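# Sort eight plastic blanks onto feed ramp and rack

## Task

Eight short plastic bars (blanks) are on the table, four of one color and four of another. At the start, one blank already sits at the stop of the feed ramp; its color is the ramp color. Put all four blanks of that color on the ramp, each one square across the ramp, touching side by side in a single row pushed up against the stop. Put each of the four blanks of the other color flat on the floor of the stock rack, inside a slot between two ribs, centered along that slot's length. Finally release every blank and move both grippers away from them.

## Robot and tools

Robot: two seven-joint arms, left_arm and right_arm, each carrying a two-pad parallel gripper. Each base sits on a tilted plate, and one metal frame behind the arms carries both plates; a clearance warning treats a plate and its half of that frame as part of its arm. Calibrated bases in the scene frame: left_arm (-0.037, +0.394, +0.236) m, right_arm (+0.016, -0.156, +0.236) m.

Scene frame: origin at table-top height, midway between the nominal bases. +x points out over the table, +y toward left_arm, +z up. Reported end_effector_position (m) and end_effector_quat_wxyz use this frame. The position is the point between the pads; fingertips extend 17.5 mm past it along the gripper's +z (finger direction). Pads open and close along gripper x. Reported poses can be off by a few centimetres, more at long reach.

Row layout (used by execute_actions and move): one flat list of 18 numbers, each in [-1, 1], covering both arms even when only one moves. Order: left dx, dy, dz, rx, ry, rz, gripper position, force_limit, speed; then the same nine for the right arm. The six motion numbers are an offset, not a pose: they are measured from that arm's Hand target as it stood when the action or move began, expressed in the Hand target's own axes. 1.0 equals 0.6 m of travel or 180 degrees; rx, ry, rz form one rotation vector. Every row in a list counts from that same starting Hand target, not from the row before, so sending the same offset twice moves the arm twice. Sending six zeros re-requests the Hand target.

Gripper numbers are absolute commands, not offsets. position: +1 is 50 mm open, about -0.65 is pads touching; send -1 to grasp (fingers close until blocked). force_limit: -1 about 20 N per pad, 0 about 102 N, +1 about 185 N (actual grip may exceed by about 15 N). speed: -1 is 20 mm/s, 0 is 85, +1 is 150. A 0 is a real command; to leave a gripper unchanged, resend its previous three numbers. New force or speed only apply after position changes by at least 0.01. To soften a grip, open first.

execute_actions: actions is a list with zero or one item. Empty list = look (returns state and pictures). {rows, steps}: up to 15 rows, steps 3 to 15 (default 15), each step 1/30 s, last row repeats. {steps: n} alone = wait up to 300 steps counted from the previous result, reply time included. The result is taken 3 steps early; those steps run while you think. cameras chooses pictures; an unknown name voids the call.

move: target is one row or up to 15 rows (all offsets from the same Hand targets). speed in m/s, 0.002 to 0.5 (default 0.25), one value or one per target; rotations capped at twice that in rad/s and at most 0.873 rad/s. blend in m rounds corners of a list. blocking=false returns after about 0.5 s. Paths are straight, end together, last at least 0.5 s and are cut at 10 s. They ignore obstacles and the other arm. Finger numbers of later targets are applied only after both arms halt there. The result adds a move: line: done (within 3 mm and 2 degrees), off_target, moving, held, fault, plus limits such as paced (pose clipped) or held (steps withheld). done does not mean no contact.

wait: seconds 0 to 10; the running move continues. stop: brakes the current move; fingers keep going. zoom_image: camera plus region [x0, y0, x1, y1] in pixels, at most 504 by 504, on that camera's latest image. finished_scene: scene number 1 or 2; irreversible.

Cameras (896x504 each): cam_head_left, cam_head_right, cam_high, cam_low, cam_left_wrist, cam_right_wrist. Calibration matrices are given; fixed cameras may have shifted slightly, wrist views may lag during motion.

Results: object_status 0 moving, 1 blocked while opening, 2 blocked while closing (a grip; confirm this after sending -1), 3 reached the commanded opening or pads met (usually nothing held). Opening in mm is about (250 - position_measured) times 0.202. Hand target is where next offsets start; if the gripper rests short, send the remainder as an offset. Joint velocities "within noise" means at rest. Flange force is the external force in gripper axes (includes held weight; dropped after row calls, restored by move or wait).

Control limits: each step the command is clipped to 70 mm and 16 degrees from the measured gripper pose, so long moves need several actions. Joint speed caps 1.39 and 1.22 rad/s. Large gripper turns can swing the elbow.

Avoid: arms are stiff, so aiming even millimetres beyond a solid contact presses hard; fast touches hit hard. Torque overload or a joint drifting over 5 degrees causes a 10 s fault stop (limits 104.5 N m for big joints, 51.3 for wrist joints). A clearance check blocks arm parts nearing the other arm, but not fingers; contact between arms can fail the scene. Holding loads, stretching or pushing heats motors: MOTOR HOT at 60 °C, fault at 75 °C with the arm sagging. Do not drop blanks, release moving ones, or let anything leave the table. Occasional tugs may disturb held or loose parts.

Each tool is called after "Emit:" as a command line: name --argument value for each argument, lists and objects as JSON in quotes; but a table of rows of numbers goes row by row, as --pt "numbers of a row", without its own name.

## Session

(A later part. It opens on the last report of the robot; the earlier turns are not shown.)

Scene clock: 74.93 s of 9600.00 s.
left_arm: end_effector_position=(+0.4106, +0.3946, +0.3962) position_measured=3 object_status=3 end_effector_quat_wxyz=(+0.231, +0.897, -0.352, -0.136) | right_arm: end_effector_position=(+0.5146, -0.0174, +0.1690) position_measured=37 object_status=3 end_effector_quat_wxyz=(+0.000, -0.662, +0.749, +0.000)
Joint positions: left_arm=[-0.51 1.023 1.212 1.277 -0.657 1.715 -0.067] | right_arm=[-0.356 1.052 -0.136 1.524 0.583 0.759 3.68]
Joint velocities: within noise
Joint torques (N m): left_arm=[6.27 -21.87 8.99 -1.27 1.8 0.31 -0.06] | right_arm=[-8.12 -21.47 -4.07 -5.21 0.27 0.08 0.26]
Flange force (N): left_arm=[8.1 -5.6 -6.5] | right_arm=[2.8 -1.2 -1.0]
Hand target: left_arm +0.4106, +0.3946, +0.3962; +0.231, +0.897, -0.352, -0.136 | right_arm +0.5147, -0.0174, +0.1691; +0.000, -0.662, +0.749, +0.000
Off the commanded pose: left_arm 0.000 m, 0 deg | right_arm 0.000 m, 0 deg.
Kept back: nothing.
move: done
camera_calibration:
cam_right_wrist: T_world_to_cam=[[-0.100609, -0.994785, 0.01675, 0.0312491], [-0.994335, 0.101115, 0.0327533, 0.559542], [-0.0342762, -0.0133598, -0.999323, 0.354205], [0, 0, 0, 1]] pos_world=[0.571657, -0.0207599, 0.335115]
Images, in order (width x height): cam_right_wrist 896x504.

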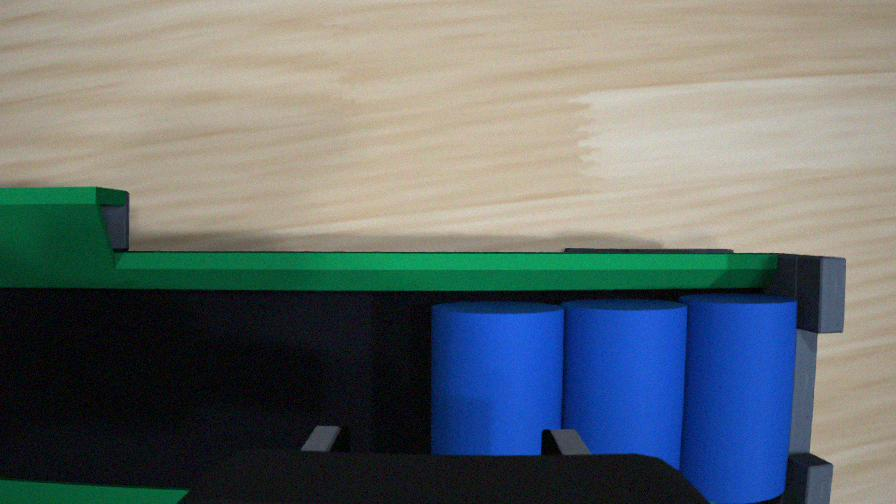

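Emit:
move --pt "0 0 0 0 0 0 1 -0.8 0 -0.338 0.3507 0 0 0 0.0133 0.85 -0.7 0" --pt "0 0 0 0 0 0 1 -0.8 0 -0.338 0.3507 0.1002 0 0 0.0133 0.85 -0.7 0" --cameras '["cam_right_wrist"]' --blend '[0.03, 0]'

Scene clock: 77.67 s of 9600.00 s.
left_arm: end_effector_position=(+0.4106, +0.3946, +0.3962) position_measured=3 object_status=3 end_effector_quat_wxyz=(+0.231, +0.897, -0.352, -0.136) | right_arm: end_effector_position=(+0.3308, +0.2097, +0.1089) position_measured=25 object_status=3 end_effector_quat_wxyz=(+0.000, -0.646, +0.763, +0.000)
Joint positions: left_arm=[-0.51 1.023 1.212 1.277 -0.657 1.715 -0.067] | right_arm=[-0.886 1.301 -0.117 1.488 0.523 0.64 3.137]
Joint velocities: within noise
Joint torques (N m): left_arm=[6.25 -21.88 8.99 -1.26 1.74 0.3 -0.03] | right_arm=[-6.39 -22.49 -3.34 -4.62 0.3 -0.06 0.25]
Flange force (N): left_arm=[8.2 -5.7 -6.6] | right_arm=[1.1 -2.8 -1.4]
Hand target: left_arm +0.4106, +0.3946, +0.3962; +0.231, +0.897, -0.352, -0.136 | right_arm +0.3308, +0.2097, +0.1088; +0.000, -0.646, +0.763, +0.000
Off the commanded pose: left_arm 0.000 m, 0 deg | right_arm 0.000 m, 0 deg.
Kept back: nothing.
move: done; blend cut to 0 m at target 1
camera_calibration:
cam_right_wrist: T_world_to_cam=[[-0.142134, -0.989707, 0.0166832, 0.252348], [-0.989239, 0.142617, 0.0326576, 0.34536], [-0.0347008, -0.0118619, -0.999327, 0.290755], [0, 0, 0, 1]] pos_world=[0.3876, 0.203945, 0.275071]
Images, in order (width x height): cam_right_wrist 896x504.

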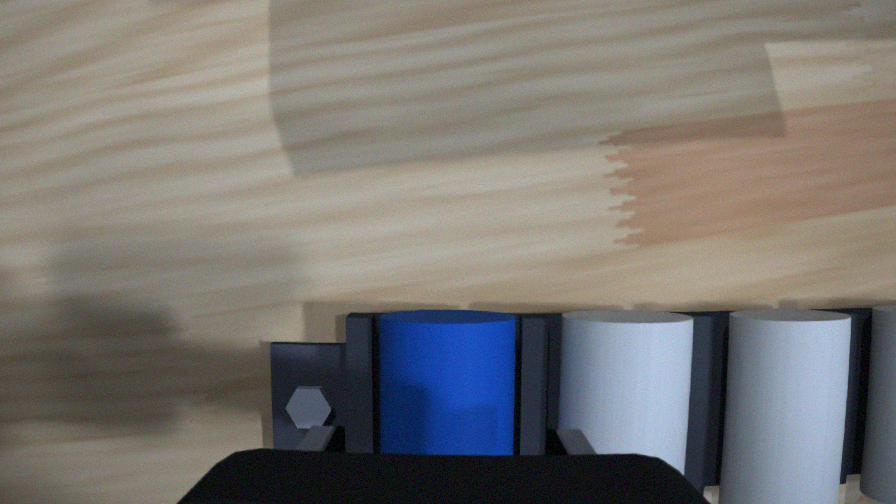

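Emit:
move --pt "0 0 0 0 0 0 1 -0.8 0 0.0 0.0042 0.1175 0 0 0 0.85 -0.7 0" --pt "0 0 0 0 0 0 1 -0.8 0 0.0 0.0042 0.1175 0 0 0 -1 -0.7 -0.5" --pt "0 0 0 0 0 0 1 -0.8 0 0.0 0.0042 -0.1 0 0 0 -1 -0.7 -0.5" --cameras '["cam_right_wrist"]' --speed '[0.1,0.1,0.15]'

Scene clock: 81.50 s of 9600.00 s.
left_arm: end_effector_position=(+0.4106, +0.3946, +0.3962) position_measured=3 object_status=3 end_effector_quat_wxyz=(+0.231, +0.897, -0.352, -0.136) | right_arm: end_effector_position=(+0.3282, +0.2101, +0.1687) position_measured=56 object_status=2 end_effector_quat_wxyz=(+0.000, -0.646, +0.763, +0.000)
Joint positions: left_arm=[-0.51 1.023 1.212 1.277 -0.657 1.715 -0.067] | right_arm=[-0.894 1.188 -0.149 1.51 0.49 0.737 3.155]
Joint velocities: within noise
Joint torques (N m): left_arm=[6.27 -21.78 9.01 -1.21 1.77 0.3 -0.11] | right_arm=[-6.4 -22.53 -3.64 -5.52 0.19 0.13 0.24]
Flange force (N): left_arm=[8.2 -5.5 -6.7] | right_arm=[1.7 -2.5 -0.1]
Hand target: left_arm +0.4106, +0.3946, +0.3962; +0.231, +0.897, -0.352, -0.136 | right_arm +0.3283, +0.2101, +0.1688; +0.000, -0.646, +0.763, +0.000
Off the commanded pose: left_arm 0.000 m, 0 deg | right_arm 0.000 m, 0 deg.
Kept back: nothing.
move: done
camera_calibration:
cam_right_wrist: T_world_to_cam=[[-0.142081, -0.989713, 0.0167533, 0.251395], [-0.989245, 0.142567, 0.0327015, 0.340844], [-0.0347536, -0.0119268, -0.999325, 0.350448], [0, 0, 0, 1]] pos_world=[0.385076, 0.204395, 0.334854]
Images, in order (width x height): cam_right_wrist 896x504.

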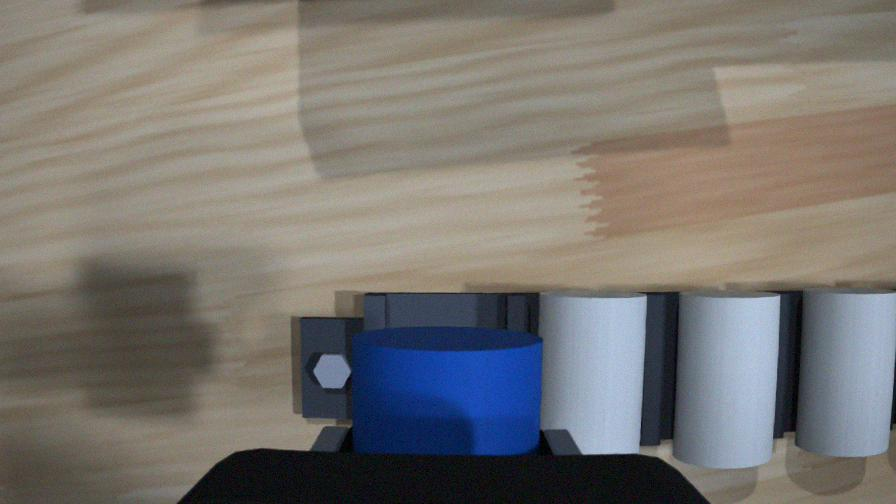

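Emit:
move --pt "0 0 0 0 0 0 1 -0.8 0 0.259 -0.3665 0 0 0 -0.0133 -1 -0.7 -0.5" --pt "0 0 0 0 0 0 1 -0.8 0 0.259 -0.3665 0.0948 0 0 -0.0133 -1 -0.7 -0.5" --cameras '["cam_right_wrist"]' --speed '[0.25,0.12]'

Emit:
zoom_image --camera "cam_right_wrist" --region '[300, 200, 800, 460]'

Scene clock: 84.17 s of 9600.00 s.
left_arm: end_effector_position=(+0.4106, +0.3946, +0.3962) position_measured=3 object_status=3 end_effector_quat_wxyz=(+0.231, +0.897, -0.352, -0.136) | right_arm: end_effector_position=(+0.5197, +0.0207, +0.1122) position_measured=56 object_status=2 end_effector_quat_wxyz=(+0.000, -0.662, +0.749, +0.000)
Joint positions: left_arm=[-0.51 1.023 1.212 1.277 -0.657 1.715 -0.067] | right_arm=[-0.398 1.202 -0.118 1.42 0.596 0.718 3.636]
Joint velocities: within noise
Joint torques (N m): left_arm=[6.27 -21.81 8.98 -1.28 1.78 0.31 -0.05] | right_arm=[-8.44 -23.09 -3.95 -5.23 0.3 0.14 0.29]
Flange force (N): left_arm=[8.0 -5.5 -6.5] | right_arm=[3.2 -0.5 -0.2]
Hand target: left_arm +0.4106, +0.3946, +0.3962; +0.231, +0.897, -0.352, -0.136 | right_arm +0.5197, +0.0207, +0.1121; +0.000, -0.662, +0.749, +0.000
Off the commanded pose: left_arm 0.000 m, 0 deg | right_arm 0.000 m, 0 deg.
Kept back: nothing.
move: done
camera_calibration:
cam_right_wrist: T_world_to_cam=[[-0.100652, -0.994782, 0.0166722, 0.0706595], [-0.994334, 0.101155, 0.0326612, 0.562594], [-0.0341772, -0.0132903, -0.999327, 0.298083], [0, 0, 0, 1]] pos_world=[0.576706, 0.0173434, 0.278329]
Images, in order (width x height): cam_right_wrist 896x504.

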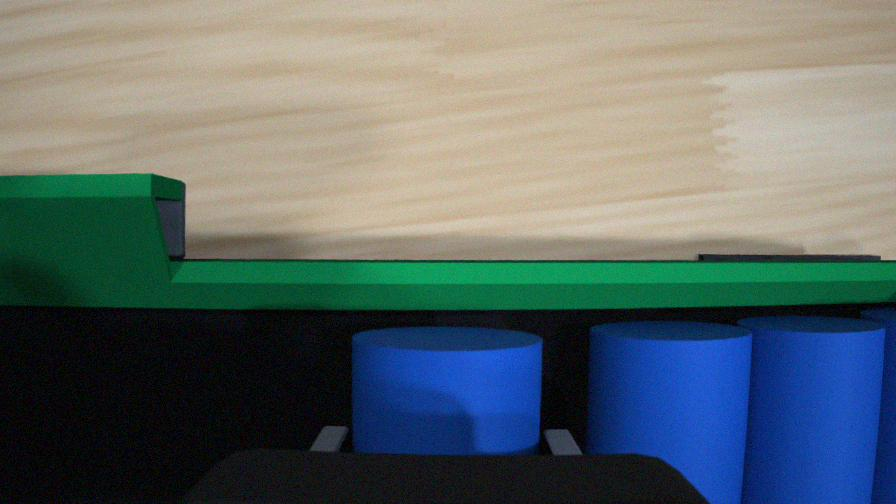

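Scaled by 1.008 from the camera's 896x504 image, which has a finer 1280x720 frame.

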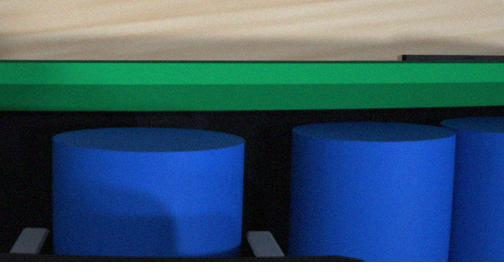

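Emit:
move --pt "0 0 0 0 0 0 1 -0.8 0 0 0.0012 0.0193 0 0 0 -1 -0.7 -0.5" --cameras '[]' --speed 0.04

Emit:
move --target '[0,0,0,0,0,0,1,-0.8,0,0,0,0.0022,0,0,0,-1,-0.7,-0.5]' --cameras '[]' --speed 0.02

Scene clock: 85.13 s of 9600.00 s.
left_arm: end_effector_position=(+0.4106, +0.3946, +0.3962) position_measured=3 object_status=3 end_effector_quat_wxyz=(+0.231, +0.897, -0.352, -0.136) | right_arm: end_effector_position=(+0.5190, +0.0208, +0.1006) position_measured=56 object_status=2 end_effector_quat_wxyz=(+0.000, -0.662, +0.749, +0.000)
Joint positions: left_arm=[-0.51 1.023 1.212 1.277 -0.657 1.715 -0.067] | right_arm=[-0.396 1.223 -0.111 1.416 0.603 0.699 3.631]
Joint velocities: within noise
Joint torques (N m): left_arm=[6.24 -21.83 9.02 -1.21 1.76 0.29 -0.03] | right_arm=[-8.46 -22.87 -4 -5.05 0.26 0.18 0.15]
Flange force (N): left_arm=[8.3 -5.7 -6.8] | right_arm=[3.6 -0.6 -0.6]
Hand target: left_arm +0.4106, +0.3946, +0.3962; +0.231, +0.897, -0.352, -0.136 | right_arm +0.5190, +0.0208, +0.1005; +0.000, -0.662, +0.749, +0.000
Off the commanded pose: left_arm 0.000 m, 0 deg | right_arm 0.000 m, 0 deg.
Kept back: nothing.
move: done
No camera images: "cameras" was empty.

Scene clock: 85.83 s of 9600.00 s.
left_arm: end_effector_position=(+0.4106, +0.3946, +0.3962) position_measured=3 object_status=3 end_effector_quat_wxyz=(+0.231, +0.897, -0.352, -0.136) | right_arm: end_effector_position=(+0.5190, +0.0208, +0.0992) position_measured=56 object_status=2 end_effector_quat_wxyz=(+0.000, -0.662, +0.749, +0.000)
Joint positions: left_arm=[-0.51 1.023 1.212 1.277 -0.657 1.715 -0.067] | right_arm=[-0.396 1.226 -0.11 1.416 0.604 0.697 3.631]
Joint velocities: within noise
Joint torques (N m): left_arm=[6.2 -21.88 8.99 -1.25 1.75 0.3 -0.06] | right_arm=[-8.45 -23.03 -4.07 -4.94 0.3 0.11 0.25]
Flange force (N): left_arm=[8.3 -5.6 -6.6] | right_arm=[3.0 -1.0 -0.3]
Hand target: left_arm +0.4106, +0.3946, +0.3962; +0.231, +0.897, -0.352, -0.136 | right_arm +0.5190, +0.0208, +0.0992; +0.000, -0.662, +0.749, +0.000
Off the commanded pose: left_arm 0.000 m, 0 deg | right_arm 0.000 m, 0 deg.
Kept back: nothing.
move: done
No camera images: "cameras" was empty.

Emit:
move --target '[0,0,0,0,0,0,1,-0.8,0,0,0,0.0018,0,0,0,-1,-0.7,-0.5]' --cameras '[]' --speed 0.02

Scene clock: 86.77 s of 9600.00 s.
left_arm: end_effector_position=(+0.4106, +0.3946, +0.3962) position_measured=3 object_status=3 end_effector_quat_wxyz=(+0.231, +0.897, -0.352, -0.136) | right_arm: end_effector_position=(+0.5190, +0.0208, +0.0981) position_measured=56 object_status=2 end_effector_quat_wxyz=(+0.000, -0.662, +0.749, +0.000)
Joint positions: left_arm=[-0.51 1.023 1.212 1.277 -0.657 1.715 -0.067] | right_arm=[-0.396 1.228 -0.11 1.415 0.604 0.696 3.63]
Joint velocities: within noise
Joint torques (N m): left_arm=[6.22 -21.85 8.99 -1.28 1.76 0.27 -0.06] | right_arm=[-8.46 -23.02 -4.05 -4.89 0.31 0.12 0.24]
Flange force (N): left_arm=[8.2 -5.6 -6.6] | right_arm=[3.0 -1.1 -0.3]
Hand target: left_arm +0.4106, +0.3946, +0.3962; +0.231, +0.897, -0.352, -0.136 | right_arm +0.5190, +0.0208, +0.0981; +0.000, -0.662, +0.749, +0.000
Off the commanded pose: left_arm 0.000 m, 0 deg | right_arm 0.000 m, 0 deg.
Kept back: nothing.
move: done
No camera images: "cameras" was empty.

Emit:
move --target '[0,0,0,0,0,0,1,-0.8,0,0,0,0.0018,0,0,0,-1,-0.7,-0.5]' --cameras '[]' --speed 0.02

Emit:
move --target '[0,0,0,0,0,0,1,-0.8,0,0,0,0.0015,0,0,0,-1,-0.7,-0.5]' --cameras '["cam_right_wrist"]' --speed 0.02

Scene clock: 87.70 s of 9600.00 s.
left_arm: end_effector_position=(+0.4106, +0.3946, +0.3962) position_measured=3 object_status=3 end_effector_quat_wxyz=(+0.231, +0.897, -0.352, -0.136) | right_arm: end_effector_position=(+0.5190, +0.0208, +0.0971) position_measured=56 object_status=2 end_effector_quat_wxyz=(+0.000, -0.662, +0.749, +0.000)
Joint positions: left_arm=[-0.51 1.023 1.212 1.277 -0.657 1.715 -0.067] | right_arm=[-0.396 1.23 -0.109 1.414 0.605 0.694 3.63]
Joint velocities: within noise
Joint torques (N m): left_arm=[6.25 -21.82 9.07 -1.29 1.75 0.28 -0.04] | right_arm=[-8.11 -21.99 -3.83 -5.06 0.41 -0.16 0.26]
Flange force (N): left_arm=[8.1 -5.6 -6.5] | right_arm=[3.6 0.1 -3.0]
Hand target: left_arm +0.4106, +0.3946, +0.3962; +0.231, +0.897, -0.352, -0.136 | right_arm +0.5190, +0.0208, +0.0970; +0.000, -0.662, +0.749, +0.000
Off the commanded pose: left_arm 0.000 m, 0 deg | right_arm 0.000 m, 0 deg.
Kept back: nothing.
move: done
No camera images: "cameras" was empty.

Scene clock: 88.40 s of 9600.00 s.
left_arm: end_effector_position=(+0.4106, +0.3946, +0.3962) position_measured=3 object_status=3 end_effector_quat_wxyz=(+0.231, +0.897, -0.352, -0.136) | right_arm: end_effector_position=(+0.5190, +0.0208, +0.0962) position_measured=56 object_status=2 end_effector_quat_wxyz=(+0.000, -0.662, +0.749, +0.000)
Joint positions: left_arm=[-0.51 1.023 1.212 1.277 -0.657 1.715 -0.067] | right_arm=[-0.396 1.231 -0.109 1.414 0.605 0.693 3.63]
Joint velocities: within noise
Joint torques (N m): left_arm=[6.28 -21.8 9.02 -1.23 1.76 0.29 -0.07] | right_arm=[-5.31 -13.57 -1.66 -6.97 1.57 -3.25 0.23]
Flange force (N): left_arm=[8.1 -5.6 -6.7] | right_arm=[8.3 8.4 -26.9]
Hand target: left_arm +0.4106, +0.3946, +0.3962; +0.231, +0.897, -0.352, -0.136 | right_arm +0.5190, +0.0208, +0.0961; +0.000, -0.662, +0.749, +0.000
Off the commanded pose: left_arm 0.000 m, 0 deg | right_arm 0.000 m, 0 deg.
Kept back: nothing.
move: done
camera_calibration:
cam_right_wrist: T_world_to_cam=[[-0.100629, -0.994784, 0.0166936, 0.0709261], [-0.994336, 0.101132, 0.0326679, 0.562394], [-0.0341857, -0.0133117, -0.999327, 0.28206], [0, 0, 0, 1]] pos_world=[0.575988, 0.0174346, 0.262314]
Images, in order (width x height): cam_right_wrist 896x504.

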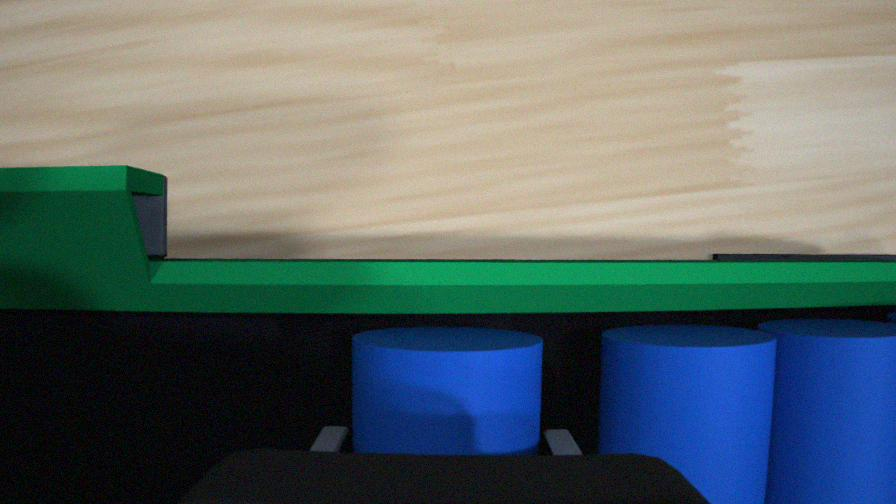

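Release.

Emit:
move --pt "0 0 0 0 0 0 1 -0.8 0 0 0 -0.002 0 0 0 -1 -0.7 -0.5" --pt "0 0 0 0 0 0 1 -0.8 0 0 0 -0.002 0 0 0 0.77 -0.7 -0.8" --pt "0 0 0 0 0 0 1 -0.8 0 0 0 -0.05 0 0 0 0.77 -0.7 -0.8" --pt "0 0 0 0 0 0 1 -0.8 0 0 0 -0.2 0 0 0 0.77 -0.7 -0.8" --cameras '["cam_right_wrist"]' --speed '[0.02,0.02,0.05,0.2]'

Scene clock: 92.03 s of 9600.00 s.
left_arm: end_effector_position=(+0.4106, +0.3946, +0.3962) position_measured=3 object_status=3 end_effector_quat_wxyz=(+0.231, +0.897, -0.352, -0.136) | right_arm: end_effector_position=(+0.5189, +0.0208, +0.2160) position_measured=37 object_status=3 end_effector_quat_wxyz=(+0.000, -0.662, +0.749, +0.000)
Joint positions: left_arm=[-0.51 1.023 1.212 1.277 -0.657 1.715 -0.067] | right_arm=[-0.419 1.021 -0.17 1.432 0.531 0.893 3.678]
Joint velocities: within noise
Joint torques (N m): left_arm=[6.26 -21.8 9.04 -1.25 1.78 0.24 -0.04] | right_arm=[-8.12 -21.99 -4.35 -6.16 0.35 0.1 0.3]
Flange force (N): left_arm=[8.2 -5.7 -6.8] | right_arm=[2.7 -0.9 -0.7]
Hand target: left_arm +0.4106, +0.3946, +0.3962; +0.231, +0.897, -0.352, -0.136 | right_arm +0.5190, +0.0208, +0.2161; +0.000, -0.662, +0.749, +0.000
Off the commanded pose: left_arm 0.000 m, 0 deg | right_arm 0.000 m, 0 deg.
Kept back: nothing.
move: done
camera_calibration:
cam_right_wrist: T_world_to_cam=[[-0.100635, -0.994783, 0.0167284, 0.0689805], [-0.994334, 0.10114, 0.0327125, 0.558434], [-0.0342337, -0.0133416, -0.999325, 0.401837], [0, 0, 0, 1]] pos_world=[0.575968, 0.0175017, 0.382144]
Images, in order (width x height): cam_right_wrist 896x504.

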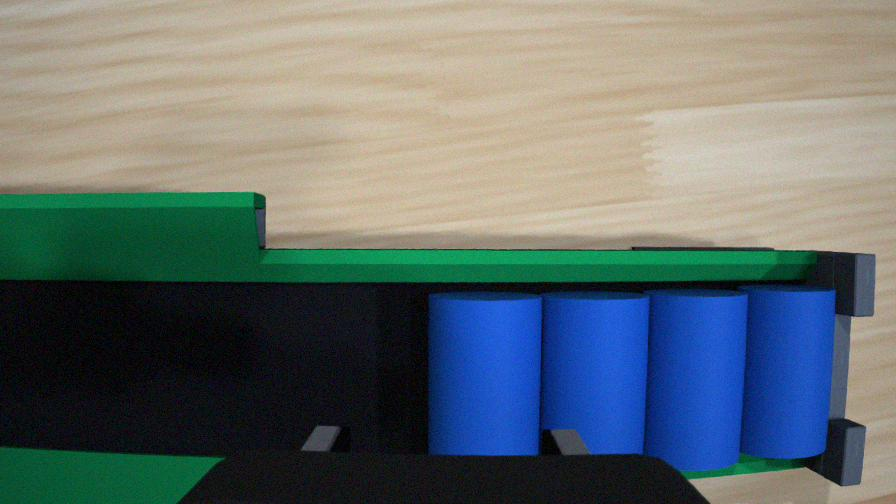

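Emit:
move --target '[0,0,0,0,0,0,1,-0.8,0,0.12,0.14,-0.02,0,0,0,0.77,-0.7,-0.8]' --cameras '["cam_right_wrist"]'

Emit:
zoom_image --camera "cam_right_wrist" --region '[280, 100, 680, 360]'

Emit:
move --target '[0,0,0,0,0,0,1,-0.8,0,-0.2163,0.3063,0.02,0,0,0.0133,0.77,-0.7,-0.8]' --cameras '["cam_right_wrist"]'

Emit:
zoom_image --camera "cam_right_wrist" --region '[80, 110, 480, 370]'

Emit:
zoom_image --camera "cam_right_wrist" --region '[460, 110, 860, 370]'

Scene clock: 93.30 s of 9600.00 s.
left_arm: end_effector_position=(+0.4106, +0.3946, +0.3962) position_measured=3 object_status=3 end_effector_quat_wxyz=(+0.231, +0.897, -0.352, -0.136) | right_arm: end_effector_position=(+0.4268, -0.0403, +0.2282) position_measured=37 object_status=3 end_effector_quat_wxyz=(+0.000, -0.662, +0.749, +0.000)
Joint positions: left_arm=[-0.51 1.023 1.212 1.277 -0.657 1.715 -0.067] | right_arm=[-0.419 0.826 -0.137 1.85 0.594 0.683 3.551]
Joint velocities: left_arm=[within noise] | right_arm=[-0.001 -0.003 0.002 0.007 0.004 -0.006 -0.003]
Joint torques (N m): left_arm=[6.26 -21.83 9.03 -1.31 1.77 0.27 -0.04] | right_arm=[-7.04 -17.68 -3.89 -4.67 0.2 0.05 0.25]
Flange force (N): left_arm=[8.0 -5.5 -6.5] | right_arm=[3.0 -2.1 -1.2]
Hand target: left_arm +0.4106, +0.3946, +0.3962; +0.231, +0.897, -0.352, -0.136 | right_arm +0.4268, -0.0403, +0.2282; +0.000, -0.662, +0.749, +0.000
Off the commanded pose: left_arm 0.000 m, 0 deg | right_arm 0.000 m, 0 deg.
Kept back: nothing.
move: done
camera_calibration:
cam_right_wrist: T_world_to_cam=[[-0.100645, -0.994781, 0.016759, -0.0012711], [-0.994327, 0.101154, 0.0328845, 0.472547], [-0.0344081, -0.0133542, -0.999319, 0.410058], [0, 0, 0, 1]] pos_world=[0.483848, -0.0435883, 0.394261]
Images, in order (width x height): cam_right_wrist 896x504.

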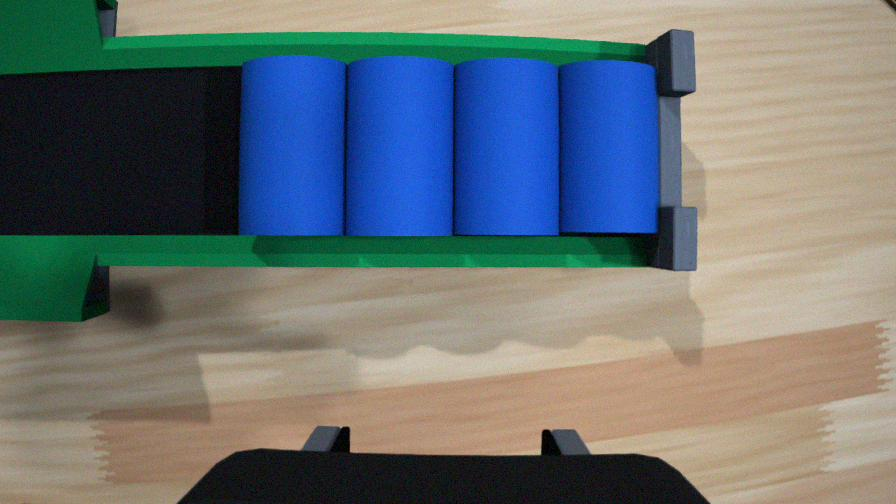

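Scaled by 1.260 from the camera's 896x504 image, which has a finer 1280x720 frame.

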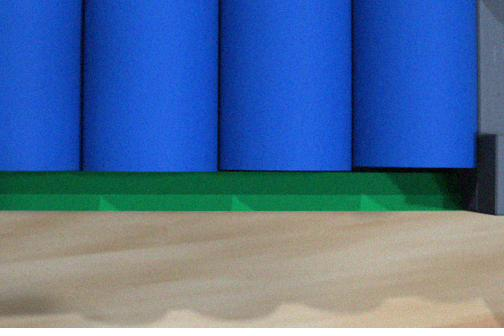

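Scene clock: 94.73 s of 9600.00 s.
left_arm: end_effector_position=(+0.4106, +0.3946, +0.3962) position_measured=3 object_status=3 end_effector_quat_wxyz=(+0.231, +0.897, -0.352, -0.136) | right_arm: end_effector_position=(+0.2604, +0.1110, +0.2161) position_measured=37 object_status=3 end_effector_quat_wxyz=(+0.000, -0.646, +0.763, +0.000)
Joint positions: left_arm=[-0.51 1.023 1.212 1.277 -0.657 1.715 -0.067] | right_arm=[-0.926 0.936 -0.129 1.95 0.539 0.56 3.017]
Joint velocities: within noise
Joint torques (N m): left_arm=[6.17 -21.8 8.97 -1.29 1.77 0.31 -0.06] | right_arm=[-5.5 -16.99 -2.98 -4.33 0.28 0.15 0.24]
Flange force (N): left_arm=[8.2 -5.4 -6.6] | right_arm=[2.6 -3.2 -1.8]
Hand target: left_arm +0.4106, +0.3946, +0.3962; +0.231, +0.897, -0.352, -0.136 | right_arm +0.2603, +0.1111, +0.2161; +0.000, -0.646, +0.763, +0.000
Off the commanded pose: left_arm 0.000 m, 0 deg | right_arm 0.000 m, 0 deg.
Kept back: nothing.
move: done
camera_calibration:
cam_right_wrist: T_world_to_cam=[[-0.142156, -0.989703, 0.0166975, 0.142915], [-0.989233, 0.14264, 0.0327378, 0.286262], [-0.0347824, -0.0118638, -0.999324, 0.39421], [0, 0, 0, 1]] pos_world=[0.317208, 0.105288, 0.382186]
Images, in order (width x height): cam_right_wrist 896x504.

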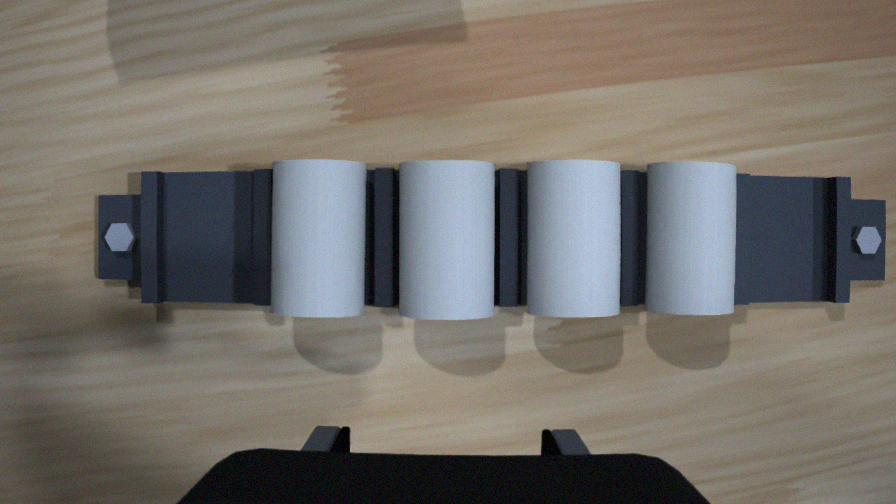

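Scaled by 1.260 from the camera's 896x504 image, which has a finer 1280x720 frame.

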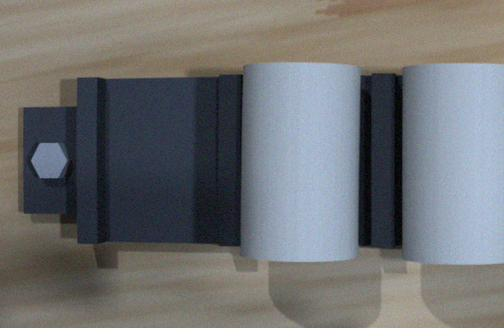

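Scaled by 1.260 from the camera's 896x504 image, which has a finer 1280x720 frame.

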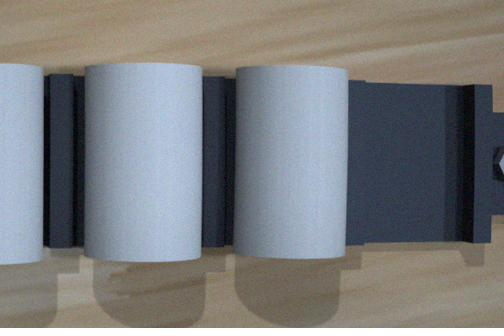

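Emit:
finished_scene --scene 2

The scene is finished: the task was done.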